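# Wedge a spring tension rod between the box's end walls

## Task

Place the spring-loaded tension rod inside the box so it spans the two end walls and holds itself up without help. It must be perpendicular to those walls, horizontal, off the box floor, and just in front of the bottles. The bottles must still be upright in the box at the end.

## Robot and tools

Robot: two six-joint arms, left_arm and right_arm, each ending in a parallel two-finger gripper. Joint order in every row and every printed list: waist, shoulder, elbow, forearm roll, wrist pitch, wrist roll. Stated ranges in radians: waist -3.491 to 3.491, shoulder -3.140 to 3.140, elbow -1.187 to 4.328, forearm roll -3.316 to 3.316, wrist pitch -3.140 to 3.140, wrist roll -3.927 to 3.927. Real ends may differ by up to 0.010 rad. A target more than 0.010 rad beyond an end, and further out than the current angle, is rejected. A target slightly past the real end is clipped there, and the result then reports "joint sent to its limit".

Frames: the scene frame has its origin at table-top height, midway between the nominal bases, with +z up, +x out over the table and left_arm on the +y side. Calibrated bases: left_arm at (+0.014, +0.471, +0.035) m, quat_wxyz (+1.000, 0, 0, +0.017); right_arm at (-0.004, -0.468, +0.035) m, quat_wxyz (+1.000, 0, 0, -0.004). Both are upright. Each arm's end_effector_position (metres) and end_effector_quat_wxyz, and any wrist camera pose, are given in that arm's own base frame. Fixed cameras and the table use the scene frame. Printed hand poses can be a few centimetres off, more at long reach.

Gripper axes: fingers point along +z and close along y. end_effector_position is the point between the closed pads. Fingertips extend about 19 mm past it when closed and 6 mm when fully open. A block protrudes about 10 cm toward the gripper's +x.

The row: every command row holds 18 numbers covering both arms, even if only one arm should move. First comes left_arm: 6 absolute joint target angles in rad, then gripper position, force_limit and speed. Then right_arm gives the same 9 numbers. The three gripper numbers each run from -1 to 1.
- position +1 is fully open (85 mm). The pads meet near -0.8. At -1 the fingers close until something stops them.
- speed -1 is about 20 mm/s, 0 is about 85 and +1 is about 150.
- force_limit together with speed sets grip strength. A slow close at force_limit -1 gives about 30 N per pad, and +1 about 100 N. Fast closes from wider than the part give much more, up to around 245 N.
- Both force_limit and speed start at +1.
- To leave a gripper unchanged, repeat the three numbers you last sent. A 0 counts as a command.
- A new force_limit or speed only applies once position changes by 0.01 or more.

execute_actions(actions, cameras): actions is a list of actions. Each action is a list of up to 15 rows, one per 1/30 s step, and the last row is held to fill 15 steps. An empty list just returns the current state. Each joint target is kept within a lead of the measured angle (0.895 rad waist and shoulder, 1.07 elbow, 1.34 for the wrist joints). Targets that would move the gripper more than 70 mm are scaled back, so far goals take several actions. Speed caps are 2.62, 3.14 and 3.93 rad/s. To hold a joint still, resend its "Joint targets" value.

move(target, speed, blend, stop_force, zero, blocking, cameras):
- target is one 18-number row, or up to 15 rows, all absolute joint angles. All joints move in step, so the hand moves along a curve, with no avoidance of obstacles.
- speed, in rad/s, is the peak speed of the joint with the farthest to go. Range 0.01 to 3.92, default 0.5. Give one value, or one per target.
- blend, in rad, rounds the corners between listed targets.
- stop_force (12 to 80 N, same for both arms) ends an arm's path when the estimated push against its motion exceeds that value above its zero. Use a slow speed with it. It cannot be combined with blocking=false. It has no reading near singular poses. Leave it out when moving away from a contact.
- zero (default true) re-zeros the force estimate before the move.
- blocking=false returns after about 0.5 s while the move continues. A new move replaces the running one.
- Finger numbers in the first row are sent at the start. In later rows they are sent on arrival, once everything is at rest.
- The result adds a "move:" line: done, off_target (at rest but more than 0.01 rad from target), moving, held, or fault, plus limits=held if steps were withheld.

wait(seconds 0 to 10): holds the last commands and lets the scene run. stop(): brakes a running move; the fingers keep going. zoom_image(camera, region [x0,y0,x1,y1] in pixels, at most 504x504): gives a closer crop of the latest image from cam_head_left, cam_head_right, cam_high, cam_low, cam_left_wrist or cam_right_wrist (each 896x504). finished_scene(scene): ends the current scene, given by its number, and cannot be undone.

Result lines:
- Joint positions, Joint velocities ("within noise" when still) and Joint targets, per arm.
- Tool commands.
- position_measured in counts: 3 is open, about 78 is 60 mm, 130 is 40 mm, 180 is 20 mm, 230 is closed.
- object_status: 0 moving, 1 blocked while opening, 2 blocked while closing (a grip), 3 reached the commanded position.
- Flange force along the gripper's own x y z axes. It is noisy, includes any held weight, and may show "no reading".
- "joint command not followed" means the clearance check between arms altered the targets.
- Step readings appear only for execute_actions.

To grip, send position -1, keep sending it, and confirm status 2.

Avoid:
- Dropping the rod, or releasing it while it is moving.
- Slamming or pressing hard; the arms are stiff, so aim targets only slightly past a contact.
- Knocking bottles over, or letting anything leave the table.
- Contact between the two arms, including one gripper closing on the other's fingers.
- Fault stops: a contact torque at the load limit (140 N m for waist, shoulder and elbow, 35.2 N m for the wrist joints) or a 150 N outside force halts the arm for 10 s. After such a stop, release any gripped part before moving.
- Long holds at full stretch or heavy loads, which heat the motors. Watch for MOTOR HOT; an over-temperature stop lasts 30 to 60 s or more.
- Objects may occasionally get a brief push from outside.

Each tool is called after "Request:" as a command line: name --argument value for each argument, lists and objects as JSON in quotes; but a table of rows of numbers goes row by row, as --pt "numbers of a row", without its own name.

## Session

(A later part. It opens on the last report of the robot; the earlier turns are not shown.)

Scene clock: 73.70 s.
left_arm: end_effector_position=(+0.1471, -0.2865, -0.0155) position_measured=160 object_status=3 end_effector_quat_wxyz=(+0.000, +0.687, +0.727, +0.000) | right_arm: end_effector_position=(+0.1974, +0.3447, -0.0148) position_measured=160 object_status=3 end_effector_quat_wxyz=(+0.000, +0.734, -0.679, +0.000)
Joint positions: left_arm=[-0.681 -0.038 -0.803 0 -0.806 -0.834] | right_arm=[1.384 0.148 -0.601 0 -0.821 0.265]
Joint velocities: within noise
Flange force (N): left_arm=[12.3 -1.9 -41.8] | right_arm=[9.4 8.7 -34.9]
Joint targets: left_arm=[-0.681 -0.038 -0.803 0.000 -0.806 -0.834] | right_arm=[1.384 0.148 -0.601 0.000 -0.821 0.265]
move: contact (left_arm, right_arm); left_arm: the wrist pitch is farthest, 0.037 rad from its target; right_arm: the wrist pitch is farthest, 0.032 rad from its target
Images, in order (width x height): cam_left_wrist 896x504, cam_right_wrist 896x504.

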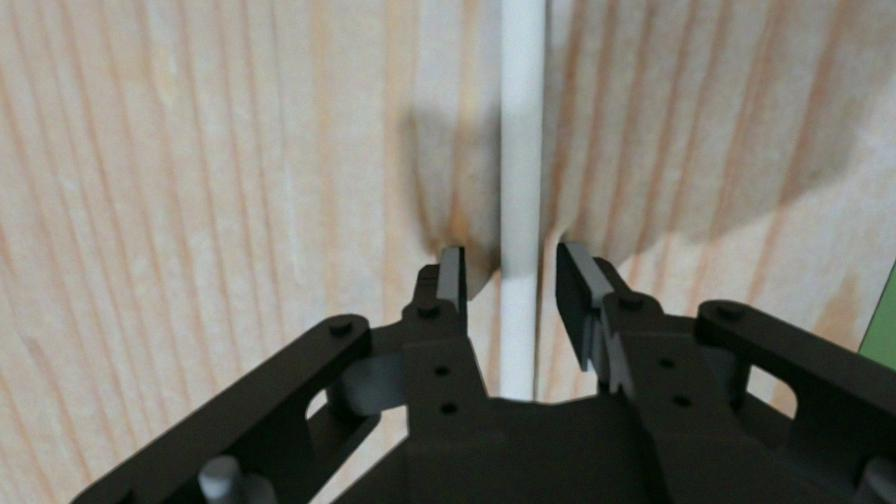

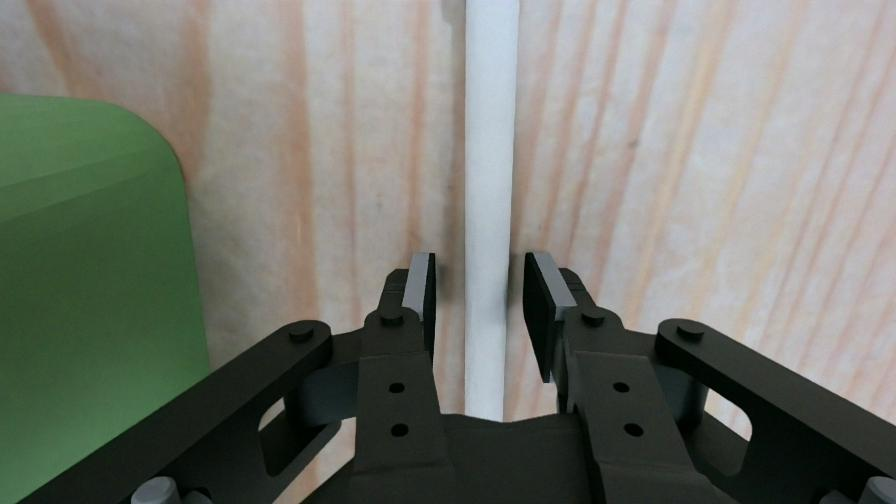

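Request:
move --target '[-0.6808,-0.0515,-0.7980,0,-0.8243,-0.8342,-0.25,-0.8,-0.5,1.3841,0.1383,-0.5974,0,-0.8351,0.2649,-0.25,-0.8,-0.5]' --speed 0.05 --cameras '[]'

Request:
move --target '[-0.6808,-0.0515,-0.7980,0,-0.8243,-0.8342,-1,-0.8,-1,1.3841,0.1383,-0.5974,0,-0.8351,0.2649,-1,-0.8,-1]' --speed 0.05 --cameras '["cam_left_wrist","cam_right_wrist","cam_head_right"]'

Scene clock: 76.30 s.
left_arm: end_effector_position=(+0.1471, -0.2864, -0.0099) position_measured=160 object_status=3 end_effector_quat_wxyz=(+0.000, +0.687, +0.727, +0.000) | right_arm: end_effector_position=(+0.1974, +0.3447, -0.0099) position_measured=160 object_status=3 end_effector_quat_wxyz=(+0.000, +0.734, -0.679, +0.000)
Joint positions: left_arm=[-0.681 -0.051 -0.798 0 -0.824 -0.834] | right_arm=[1.384 0.138 -0.597 0 -0.835 0.265]
Joint velocities: within noise
Flange force (N): left_arm=[2.8 0.5 0.7] | right_arm=[3.4 4.4 -2.2]
Joint targets: left_arm=[-0.681 -0.051 -0.798 0.000 -0.824 -0.834] | right_arm=[1.384 0.138 -0.597 0.000 -0.835 0.265]
move: done
No camera images: "cameras" was empty.

Scene clock: 77.43 s.
left_arm: end_effector_position=(+0.1471, -0.2864, -0.0099) position_measured=205 object_status=2 end_effector_quat_wxyz=(+0.000, +0.687, +0.727, +0.000) | right_arm: end_effector_position=(+0.1974, +0.3446, -0.0099) position_measured=200 object_status=2 end_effector_quat_wxyz=(+0.000, +0.734, -0.679, +0.000)
Joint positions: left_arm=[-0.681 -0.052 -0.798 0 -0.824 -0.834] | right_arm=[1.384 0.138 -0.597 0 -0.835 0.265]
Joint velocities: within noise
Flange force (N): left_arm=[4.5 1.5 -0.3] | right_arm=[4.2 6.8 -3.4]
Joint targets: left_arm=[-0.681 -0.051 -0.798 0.000 -0.824 -0.834] | right_arm=[1.384 0.138 -0.597 0.000 -0.835 0.265]
move: done
Images, in order (width x height): cam_head_right 896x504, cam_left_wrist 896x504, cam_right_wrist 896x504.

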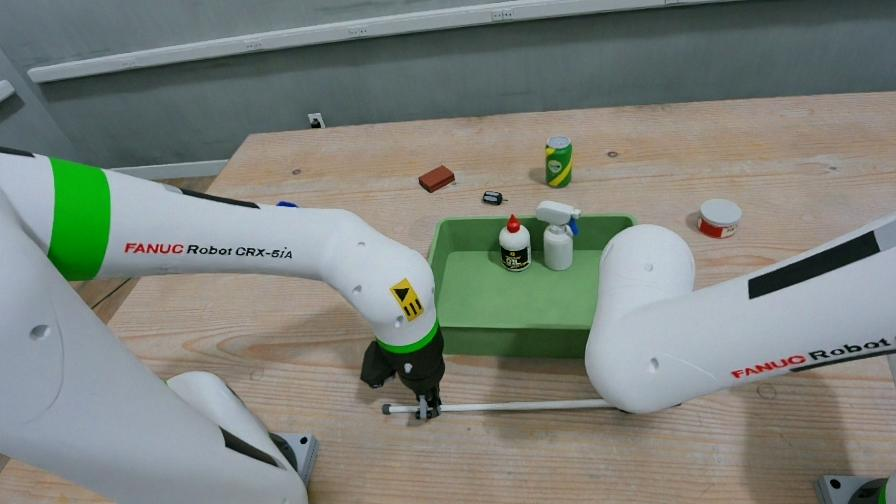

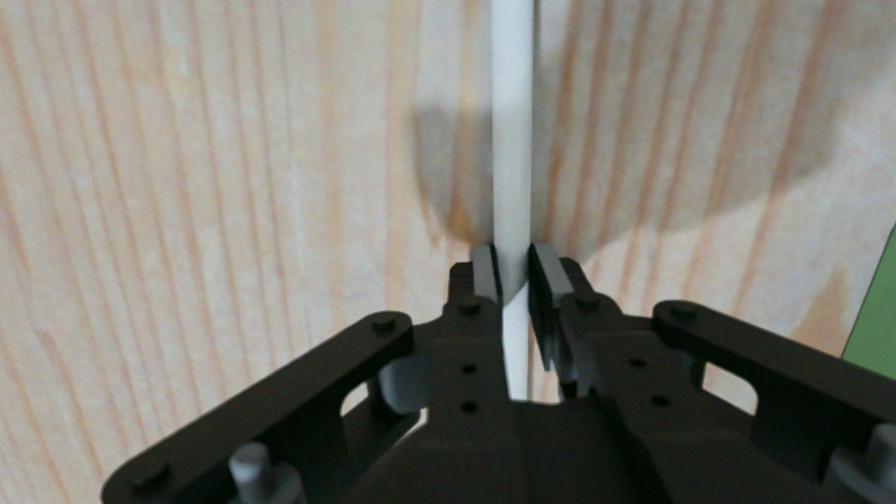

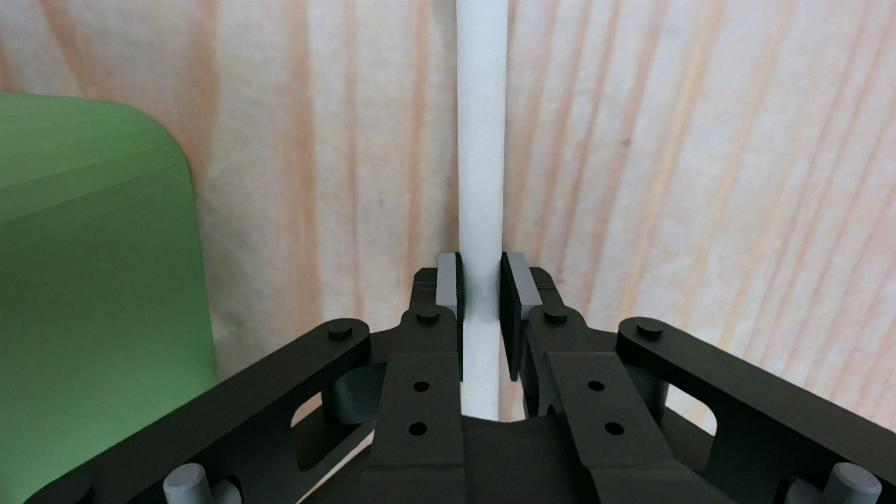

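Request:
move --target '[-0.6808,-0.0984,-0.7773,0,-0.8919,-0.8342,-1,-0.8,-1,1.3841,0.0990,-0.5798,0,-0.8920,0.2649,-1,-0.8,-1]' --speed 0.1 --cameras '[]'

Request:
move --target '[-0.6808,-0.0984,-0.7773,0,-0.8919,-0.8342,-0.98,0.5,-1,1.3841,0.0990,-0.5798,0,-0.8920,0.2649,-0.98,0.5,-1]' --speed 0.05 --cameras '["cam_left_wrist","cam_right_wrist"]'

Scene clock: 89.40 s.
left_arm: end_effector_position=(+0.1469, -0.2863, +0.0106) position_measured=205 object_status=2 end_effector_quat_wxyz=(+0.000, +0.687, +0.727, +0.000) | right_arm: end_effector_position=(+0.1974, +0.3446, +0.0106) position_measured=200 object_status=2 end_effector_quat_wxyz=(+0.000, +0.734, -0.679, +0.000)
Joint positions: left_arm=[-0.681 -0.098 -0.777 0 -0.892 -0.834] | right_arm=[1.384 0.099 -0.58 0 -0.892 0.265]
Joint velocities: within noise
Flange force (N): left_arm=[2.0 0.7 1.1] | right_arm=[2.9 4.4 -1.8]
Joint targets: left_arm=[-0.681 -0.098 -0.777 0.000 -0.892 -0.834] | right_arm=[1.384 0.099 -0.580 0.000 -0.892 0.265]
move: done
No camera images: "cameras" was empty.

Scene clock: 89.93 s.
left_arm: end_effector_position=(+0.1469, -0.2863, +0.0106) position_measured=209 object_status=0 end_effector_quat_wxyz=(+0.000, +0.687, +0.727, +0.000) | right_arm: end_effector_position=(+0.1974, +0.3446, +0.0106) position_measured=204 object_status=0 end_effector_quat_wxyz=(+0.000, +0.734, -0.679, +0.000)
Joint positions: left_arm=[-0.681 -0.098 -0.777 0 -0.892 -0.834] | right_arm=[1.384 0.099 -0.58 0 -0.892 0.265]
Joint velocities: within noise
Flange force (N): left_arm=[1.7 0.8 1.5] | right_arm=[3.2 4.7 -1.3]
Joint targets: left_arm=[-0.681 -0.098 -0.777 0.000 -0.892 -0.834] | right_arm=[1.384 0.099 -0.580 0.000 -0.892 0.265]
move: done
Images, in order (width x height): cam_left_wrist 896x504, cam_right_wrist 896x504.

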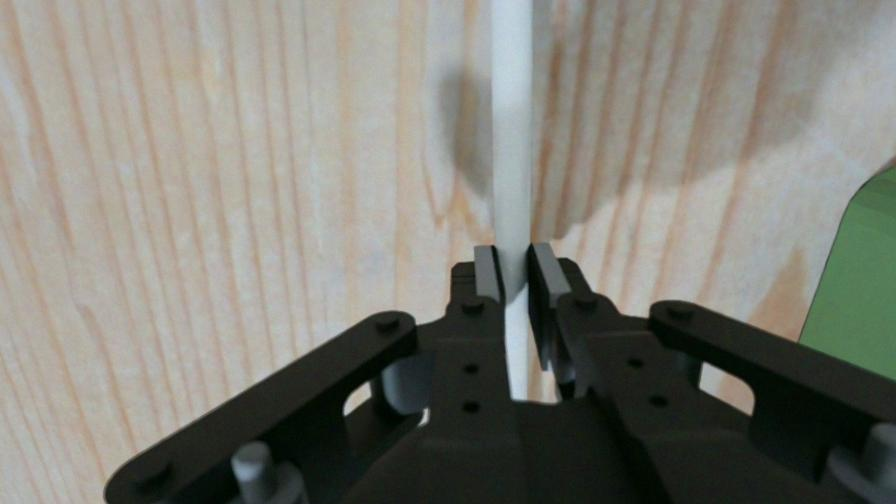

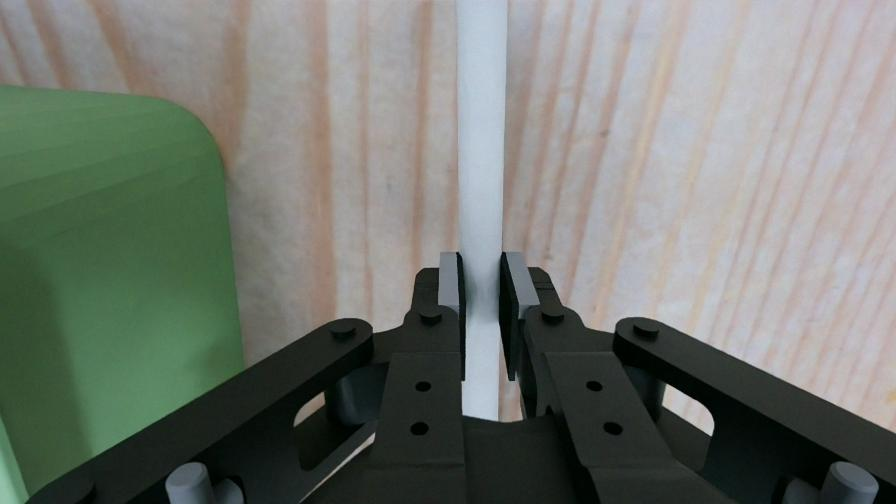

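Request:
move --pt "-0.6808 -0.1756 -0.7282 0 -1.0182 -0.8342 -0.98 0.5 -1 1.3841 0.0317 -0.5375 0 -1.0016 0.2649 -0.98 0.5 -1" --pt "-0.6808 -0.2359 -0.6695 0 -1.1372 -0.8342 -0.98 0.5 -1 1.3841 -0.0234 -0.4861 0 -1.1081 0.2649 -0.98 0.5 -1" --pt "-0.6808 -0.2806 -0.6024 0 -1.2490 -0.8342 -0.98 0.5 -1 1.3841 -0.0668 -0.4259 0 -1.2117 0.2649 -0.98 0.5 -1" --pt "-0.6808 -0.3082 -0.5373 0 -1.3417 -0.8342 -0.98 0.5 -1 1.3841 -0.0955 -0.3666 0 -1.2997 0.2649 -0.98 0.5 -1" --speed 0.25 --blend 0.02

Scene clock: 93.90 s.
left_arm: end_effector_position=(+0.1469, -0.2863, +0.1656) position_measured=209 object_status=2 end_effector_quat_wxyz=(+0.000, +0.687, +0.727, +0.000) | right_arm: end_effector_position=(+0.1974, +0.3445, +0.1656) position_measured=204 object_status=2 end_effector_quat_wxyz=(+0.000, +0.734, -0.679, +0.000)
Joint positions: left_arm=[-0.681 -0.308 -0.537 0 -1.342 -0.834] | right_arm=[1.384 -0.095 -0.367 0 -1.3 0.265]
Joint velocities: within noise
Flange force (N): left_arm=[6.4 1.5 2.0] | right_arm=[8.4 3.9 1.4]
Joint targets: left_arm=[-0.681 -0.308 -0.537 0.000 -1.342 -0.834] | right_arm=[1.384 -0.096 -0.367 0.000 -1.300 0.265]
move: done

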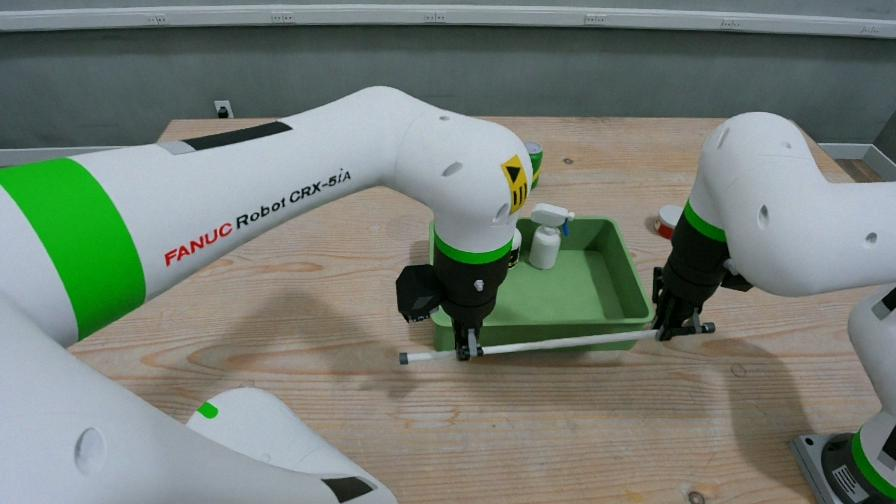

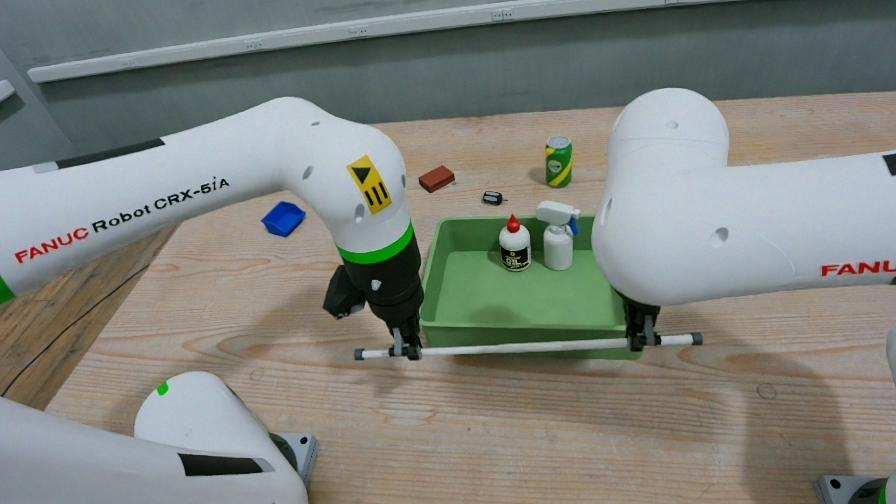

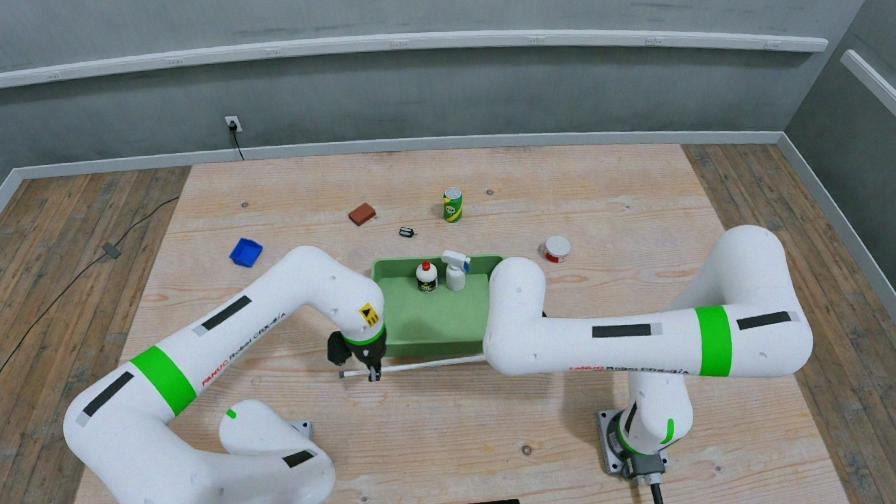

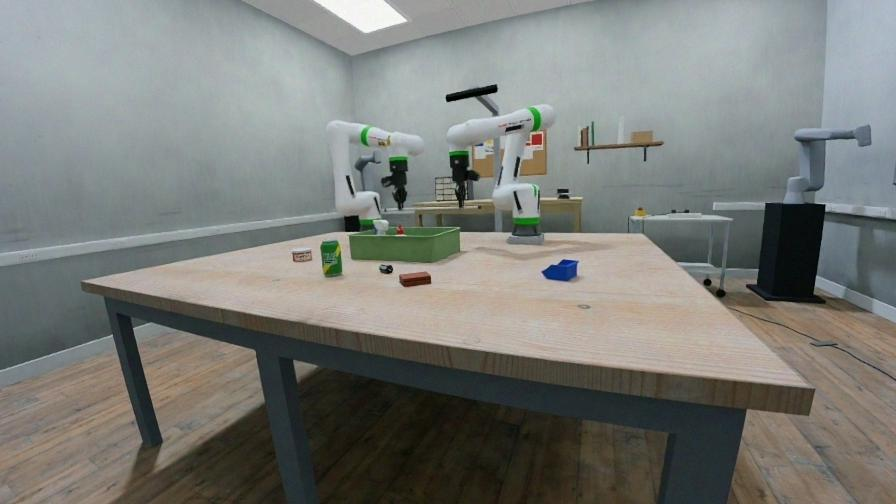

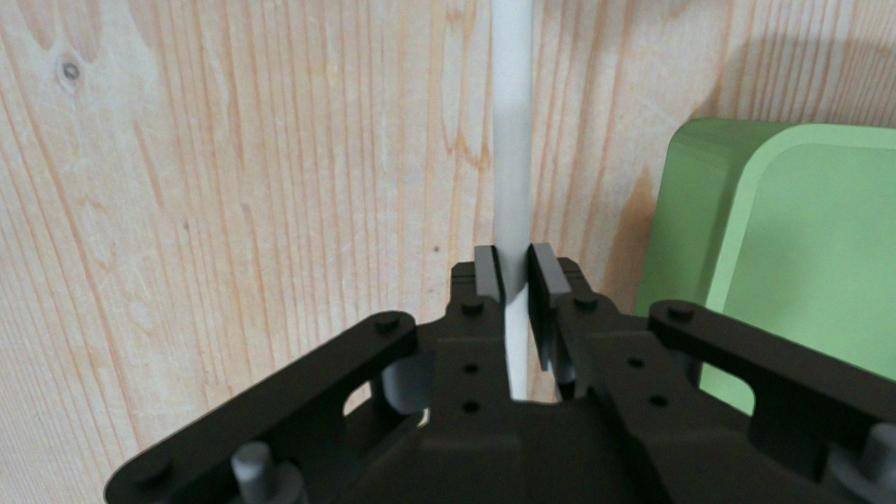

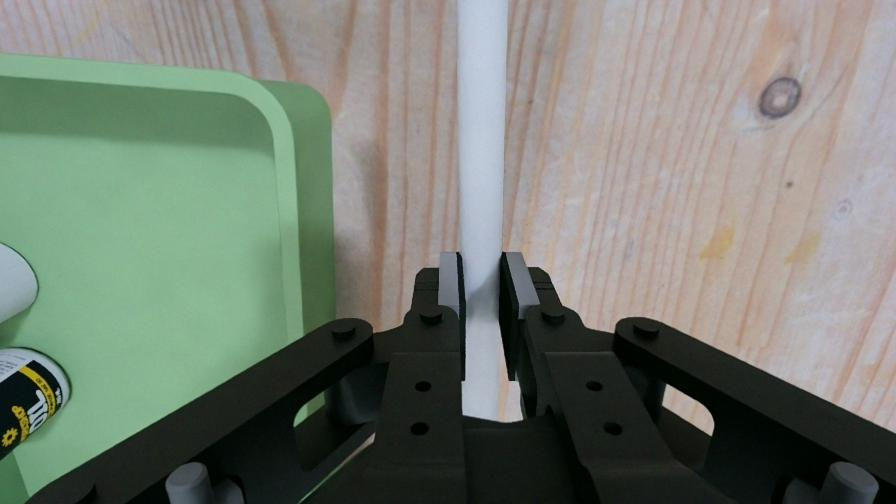

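Request:
move --pt "-0.6588 -0.2937 -0.5271 0 -1.3374 -0.9222 -0.98 0.5 -1 1.4117 -0.1105 -0.3800 0 -1.3013 0.1713 -0.98 0.5 -1" --pt "-0.5610 -0.2000 -0.4558 0 -1.3150 -1.0200 -0.98 0.5 -1 1.2684 -0.0300 -0.3053 0 -1.2955 0.3146 -0.98 0.5 -1" --pt "-0.4820 -0.0901 -0.3617 0 -1.2992 -1.0990 -0.98 0.5 -1 1.1358 0.0657 -0.2079 0 -1.2972 0.4472 -0.98 0.5 -1" --pt "-0.4214 0.0255 -0.2495 0 -1.2958 -1.1596 -0.98 0.5 -1 1.0218 0.1692 -0.0922 0 -1.3094 0.5612 -0.98 0.5 -1" --speed 0.2 --blend 0.01

Scene clock: 110.90 s.
left_arm: end_effector_position=(+0.3340, -0.2922, +0.1657) position_measured=209 object_status=2 end_effector_quat_wxyz=(+0.000, +0.711, +0.703, +0.000) | right_arm: end_effector_position=(+0.3637, +0.3454, +0.1657) position_measured=204 object_status=2 end_effector_quat_wxyz=(+0.000, +0.711, -0.703, +0.000)
Joint positions: left_arm=[-0.421 0.025 -0.25 0 -1.296 -1.16] | right_arm=[1.022 0.169 -0.092 0 -1.309 0.561]
Joint velocities: within noise
Flange force (N): left_arm=[8.7 -2.5 1.1] | right_arm=[8.0 4.6 0.8]
Joint targets: left_arm=[-0.421 0.026 -0.249 0.000 -1.296 -1.160] | right_arm=[1.022 0.169 -0.092 0.000 -1.309 0.561]
move: done

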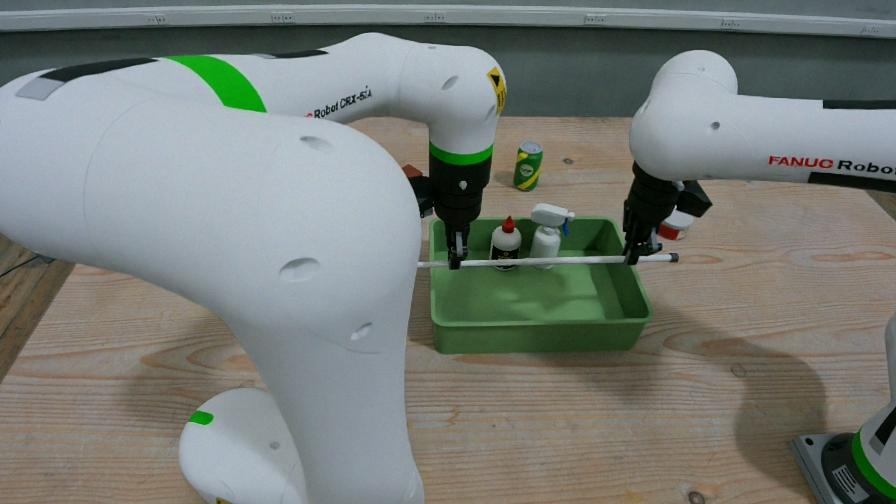

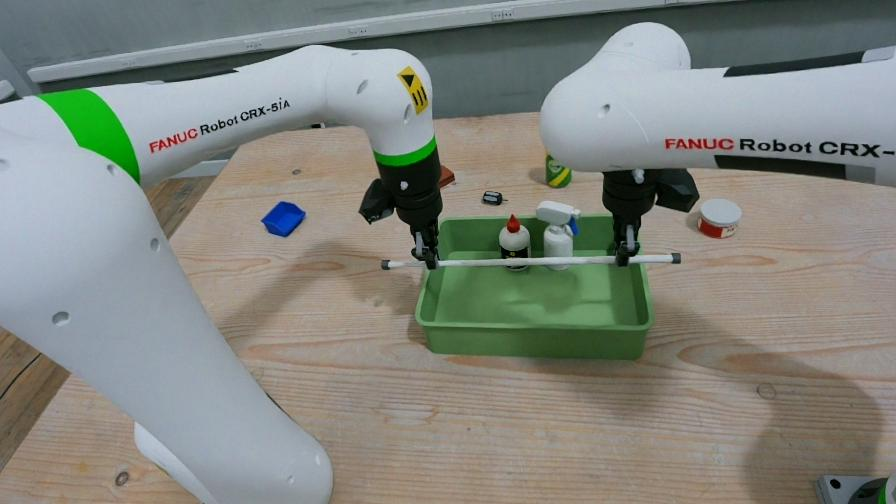

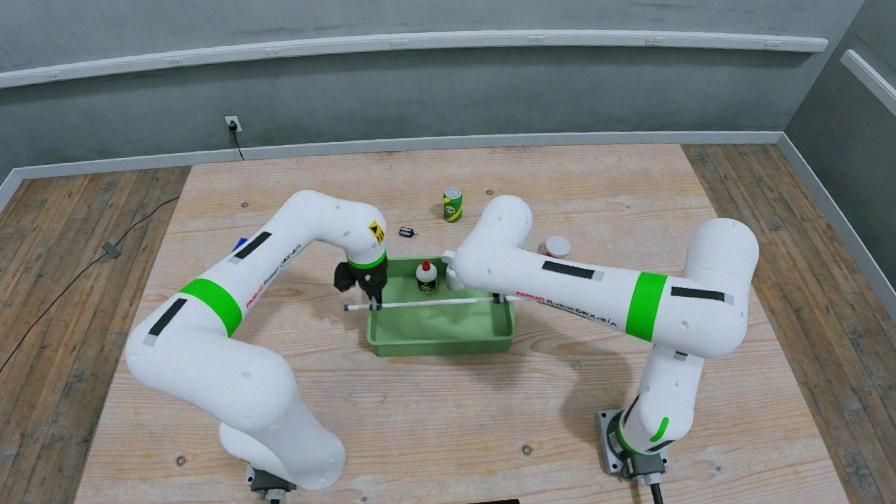

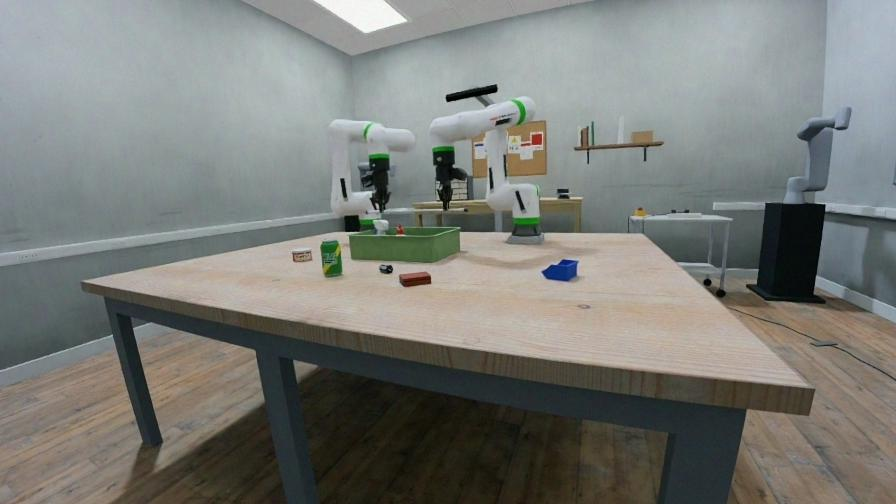

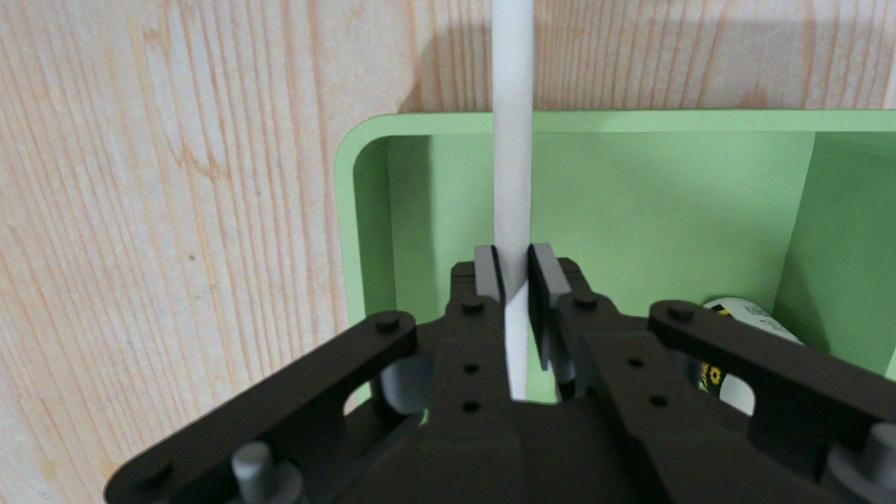

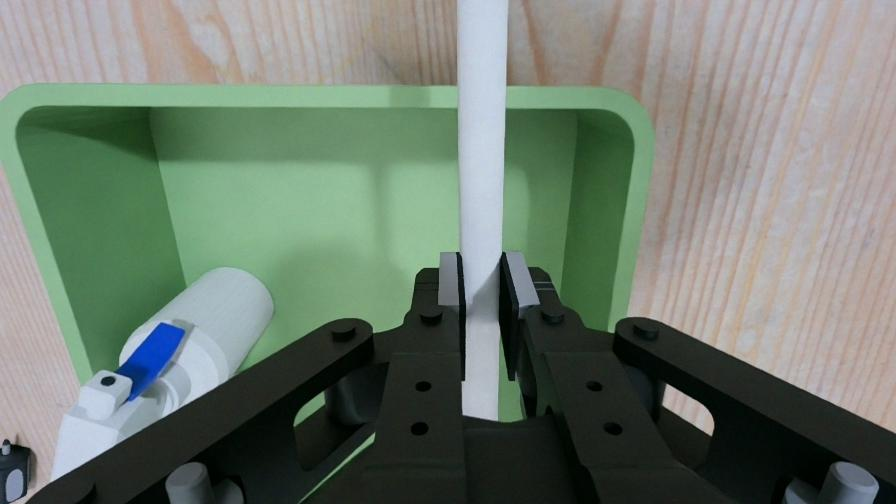

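Request:
move --target '[-0.4647,0.0597,-0.2141,0,-1.2970,-1.1163,-0.98,0.5,-1,1.0335,0.1865,-0.0719,0,-1.3124,0.5495,-0.98,0.5,-1]' --speed 0.1 --cameras '["cam_head_right","cam_left_wrist","cam_right_wrist"]'

Scene clock: 118.70 s.
left_arm: end_effector_position=(+0.3337, -0.3127, +0.1656) position_measured=209 object_status=2 end_effector_quat_wxyz=(+0.000, +0.711, +0.703, +0.000) | right_arm: end_effector_position=(+0.3634, +0.3559, +0.1656) position_measured=204 object_status=2 end_effector_quat_wxyz=(+0.000, +0.711, -0.703, +0.000)
Joint positions: left_arm=[-0.465 0.06 -0.214 0 -1.297 -1.116] | right_arm=[1.033 0.186 -0.072 0 -1.312 0.55]
Joint velocities: within noise
Flange force (N): left_arm=[9.1 -2.2 1.1] | right_arm=[10.1 5.2 1.3]
Joint targets: left_arm=[-0.465 0.060 -0.214 0.000 -1.297 -1.116] | right_arm=[1.034 0.186 -0.072 0.000 -1.312 0.549]
move: done
Images, in order (width x height): cam_head_right 896x504, cam_left_wrist 896x504, cam_right_wrist 896x504.

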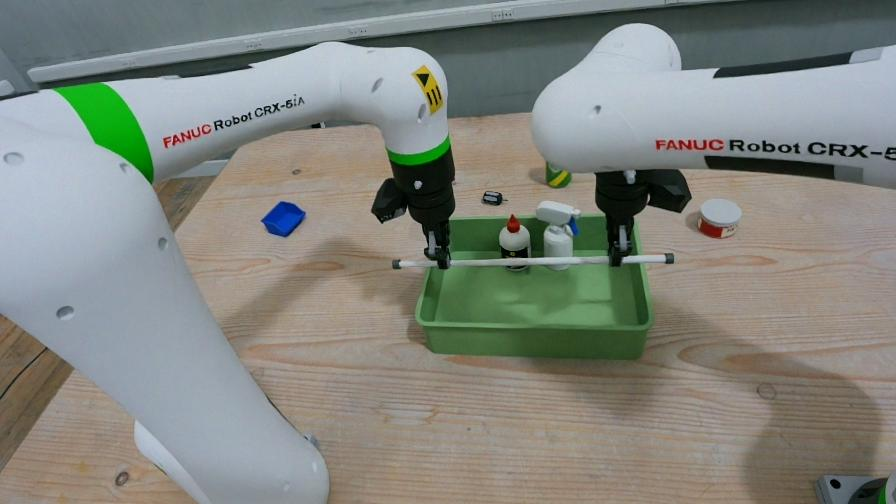

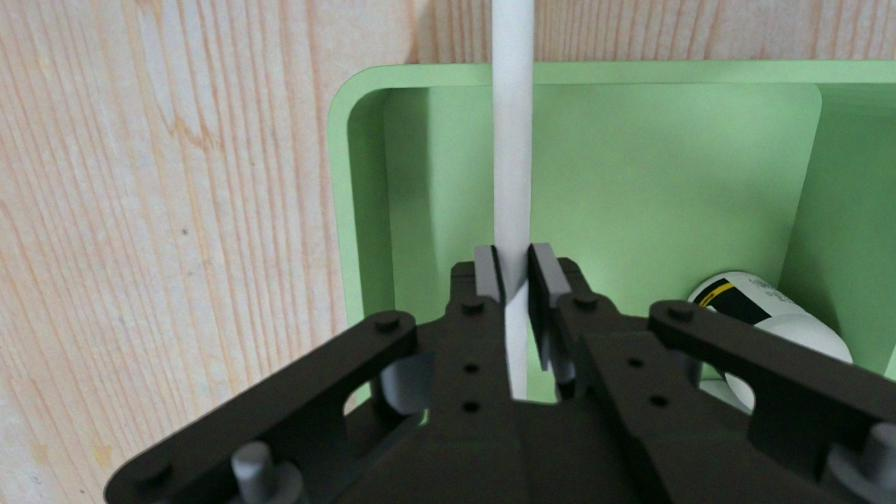

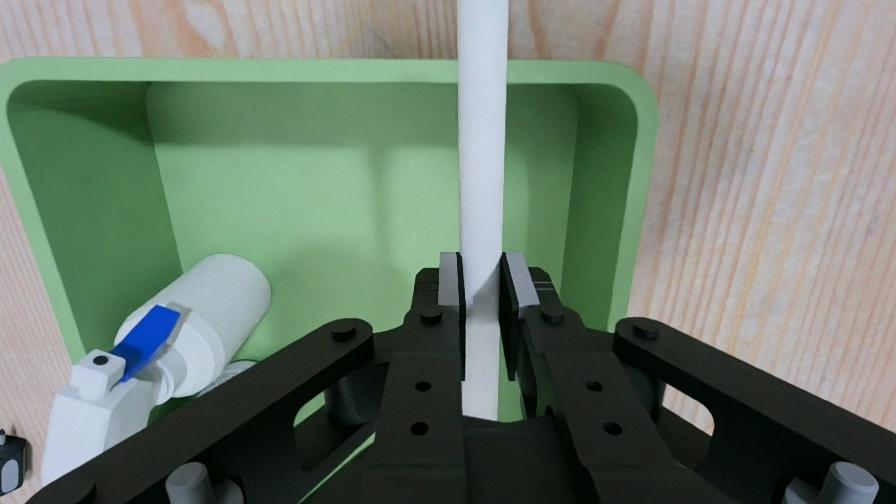

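Request:
move --pt "-0.5048 0.0937 -0.1775 0 -1.2996 -1.0762 -0.98 0.5 -1 1.0457 0.2059 -0.0489 0 -1.3160 0.5373 -0.98 0.5 -1" --speed 0.1 --cameras '["cam_head_right","cam_left_wrist"]'

Request:
zoom_image --camera "cam_head_right" --region '[370, 180, 700, 370]'

Scene clock: 120.97 s.
left_arm: end_effector_position=(+0.3333, -0.3327, +0.1656) position_measured=209 object_status=2 end_effector_quat_wxyz=(+0.000, +0.711, +0.703, +0.000) | right_arm: end_effector_position=(+0.3631, +0.3674, +0.1656) position_measured=204 object_status=2 end_effector_quat_wxyz=(+0.000, +0.711, -0.703, +0.000)
Joint positions: left_arm=[-0.505 0.094 -0.178 0 -1.3 -1.076] | right_arm=[1.046 0.206 -0.049 0 -1.316 0.537]
Joint velocities: within noise
Flange force (N): left_arm=[11.0 -3.1 1.0] | right_arm=[10.8 4.7 1.3]
Joint targets: left_arm=[-0.505 0.094 -0.177 0.000 -1.300 -1.076] | right_arm=[1.046 0.206 -0.049 0.000 -1.316 0.537]
move: done
Images, in order (width x height): cam_head_right 896x504, cam_left_wrist 896x504.

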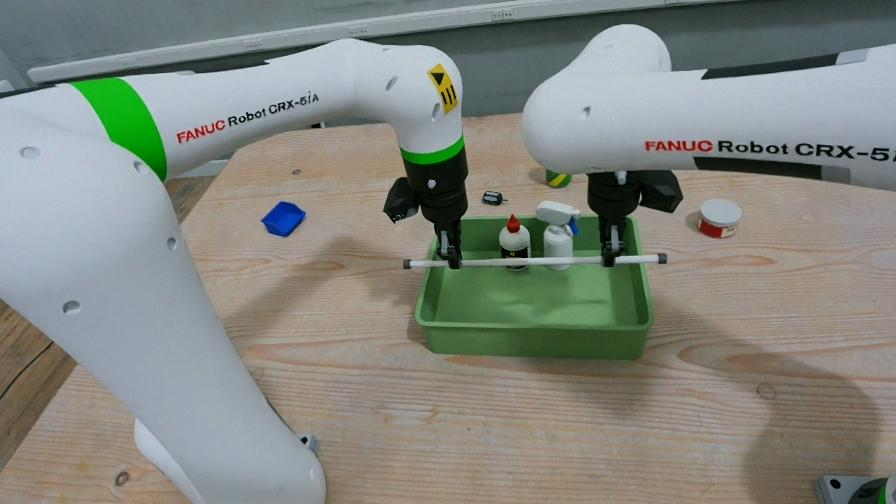

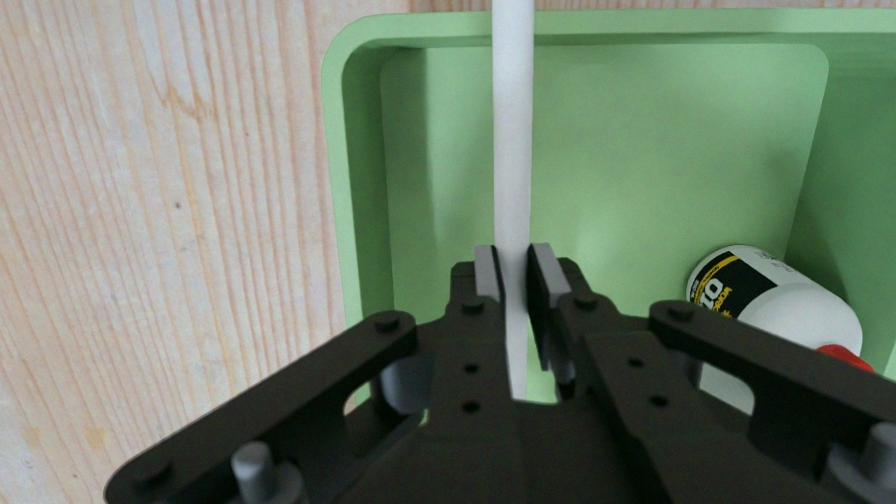

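Scaled by 1.527 from the camera's 896x504 image, which has a finer 1280x720 frame.

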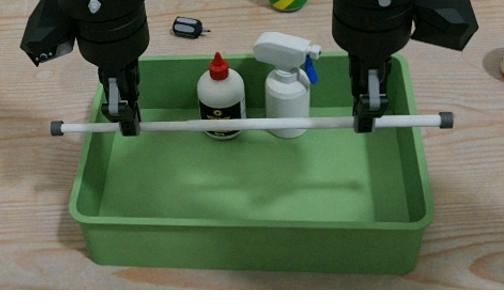

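Request:
move --target '[-0.5429,0.1286,-0.1389,0,-1.3033,-1.0381,-0.98,0.5,-1,1.0507,0.2145,-0.0385,0,-1.3178,0.5323,-0.98,0.5,-1]' --speed 0.1 --cameras '["cam_head_right","cam_left_wrist","cam_right_wrist","cam_high"]'

Request:
zoom_image --camera "cam_head_right" --region '[370, 180, 700, 370]'

Scene clock: 131.67 s.
left_arm: end_effector_position=(+0.3329, -0.3527, +0.1656) position_measured=209 object_status=2 end_effector_quat_wxyz=(+0.000, +0.711, +0.703, +0.000) | right_arm: end_effector_position=(+0.3631, +0.3724, +0.1656) position_measured=204 object_status=2 end_effector_quat_wxyz=(+0.000, +0.711, -0.703, +0.000)
Joint positions: left_arm=[-0.543 0.129 -0.139 0 -1.303 -1.038] | right_arm=[1.051 0.214 -0.039 0 -1.318 0.532]
Joint velocities: within noise
Flange force (N): left_arm=[12.7 -3.6 1.7] | right_arm=[11.5 4.4 1.5]
Joint targets: left_arm=[-0.543 0.129 -0.139 0.000 -1.303 -1.038] | right_arm=[1.051 0.215 -0.039 0.000 -1.318 0.532]
move: done
Images, in order (width x height): cam_head_right 896x504, cam_high 896x504, cam_left_wrist 896x504, cam_right_wrist 896x504.

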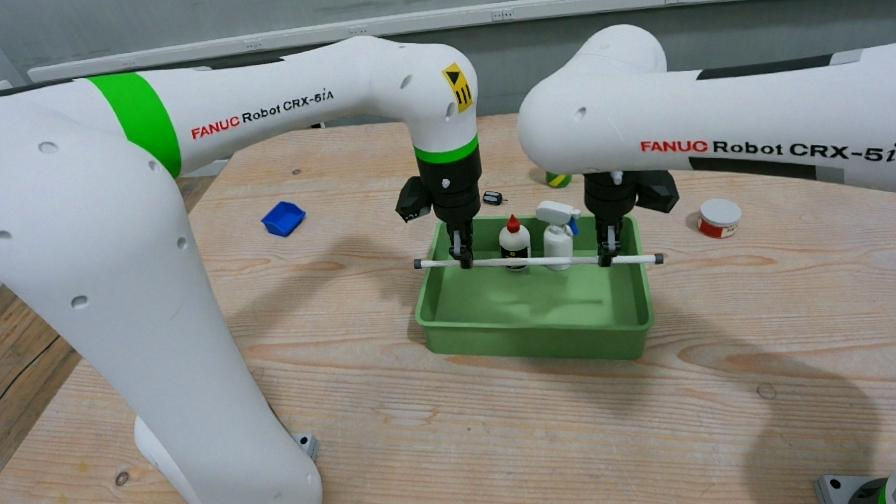

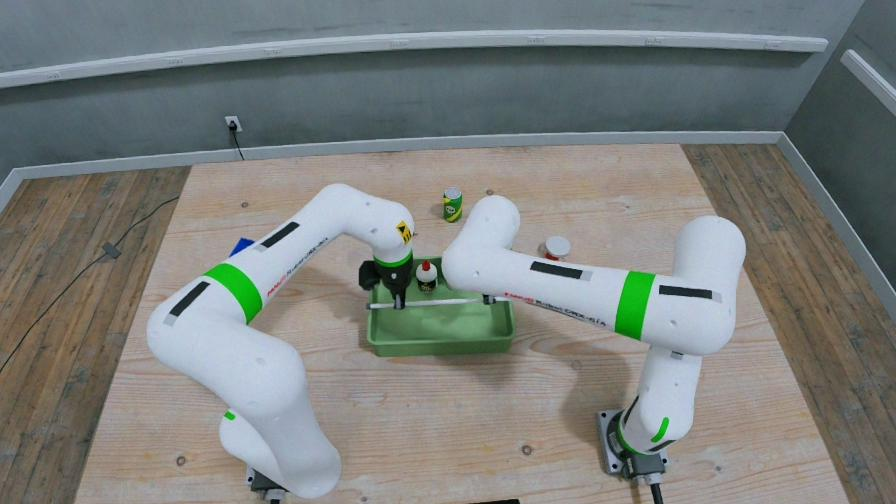

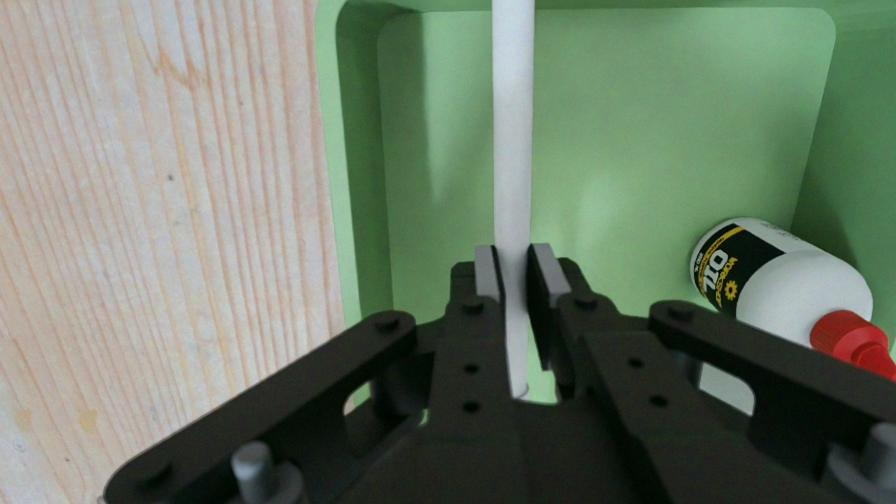

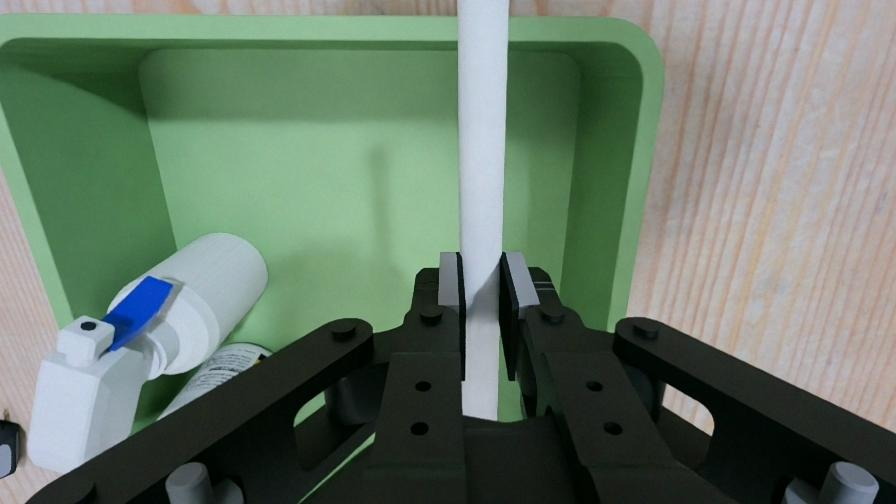

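Scaled by 1.527 from the camera's 896x504 image, which has a finer 1280x720 frame.

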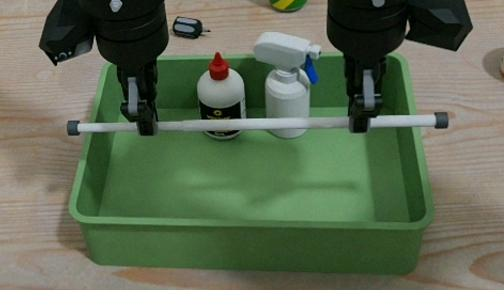

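Request:
move --pt "-0.4647 0.0597 -0.2141 0 -1.2970 -1.1163 -0.98 0.5 -1 1.0507 0.2145 -0.0385 0 -1.3178 0.5323 -0.98 0.5 -1" --pt "-0.3644 -0.0152 -0.2906 0 -1.2954 -1.2166 -0.98 0.5 -1 1.0507 0.2145 -0.0385 0 -1.3178 0.5323 -0.98 0.5 -1" --speed 0.1 --blend 0.01 --cameras '["cam_head_right","cam_left_wrist"]'

Scene clock: 139.33 s.
left_arm: end_effector_position=(+0.3345, -0.2667, +0.1656) position_measured=209 object_status=2 end_effector_quat_wxyz=(+0.000, +0.711, +0.703, +0.000) | right_arm: end_effector_position=(+0.3631, +0.3724, +0.1656) position_measured=204 object_status=2 end_effector_quat_wxyz=(+0.000, +0.711, -0.703, +0.000)
Joint positions: left_arm=[-0.364 -0.015 -0.291 0 -1.295 -1.217] | right_arm=[1.051 0.215 -0.038 0 -1.318 0.532]
Joint velocities: within noise
Flange force (N): left_arm=[7.6 -1.9 1.5] | right_arm=[7.9 5.4 1.0]
Joint targets: left_arm=[-0.364 -0.015 -0.291 0.000 -1.295 -1.217] | right_arm=[1.051 0.215 -0.039 0.000 -1.318 0.532]
move: done
Images, in order (width x height): cam_head_right 896x504, cam_left_wrist 896x504.

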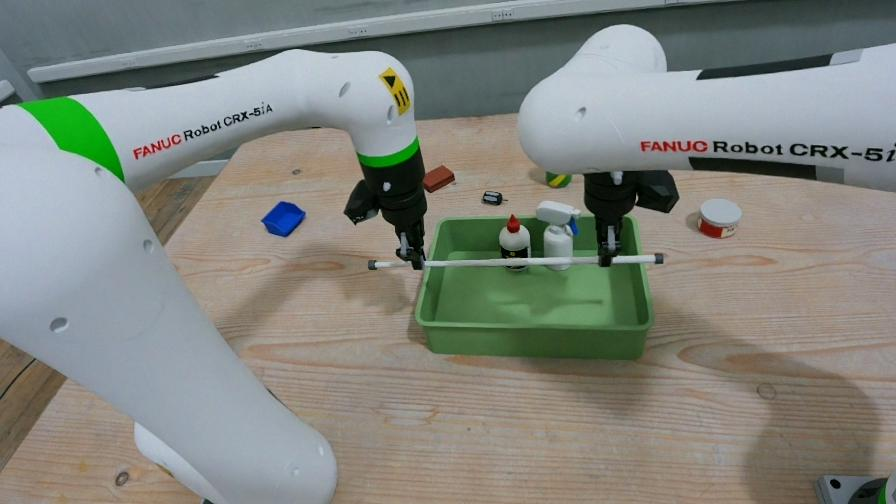

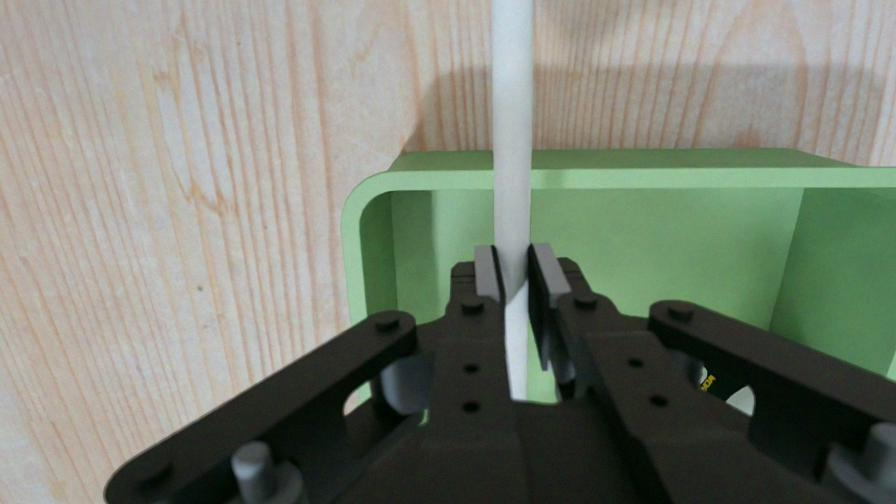

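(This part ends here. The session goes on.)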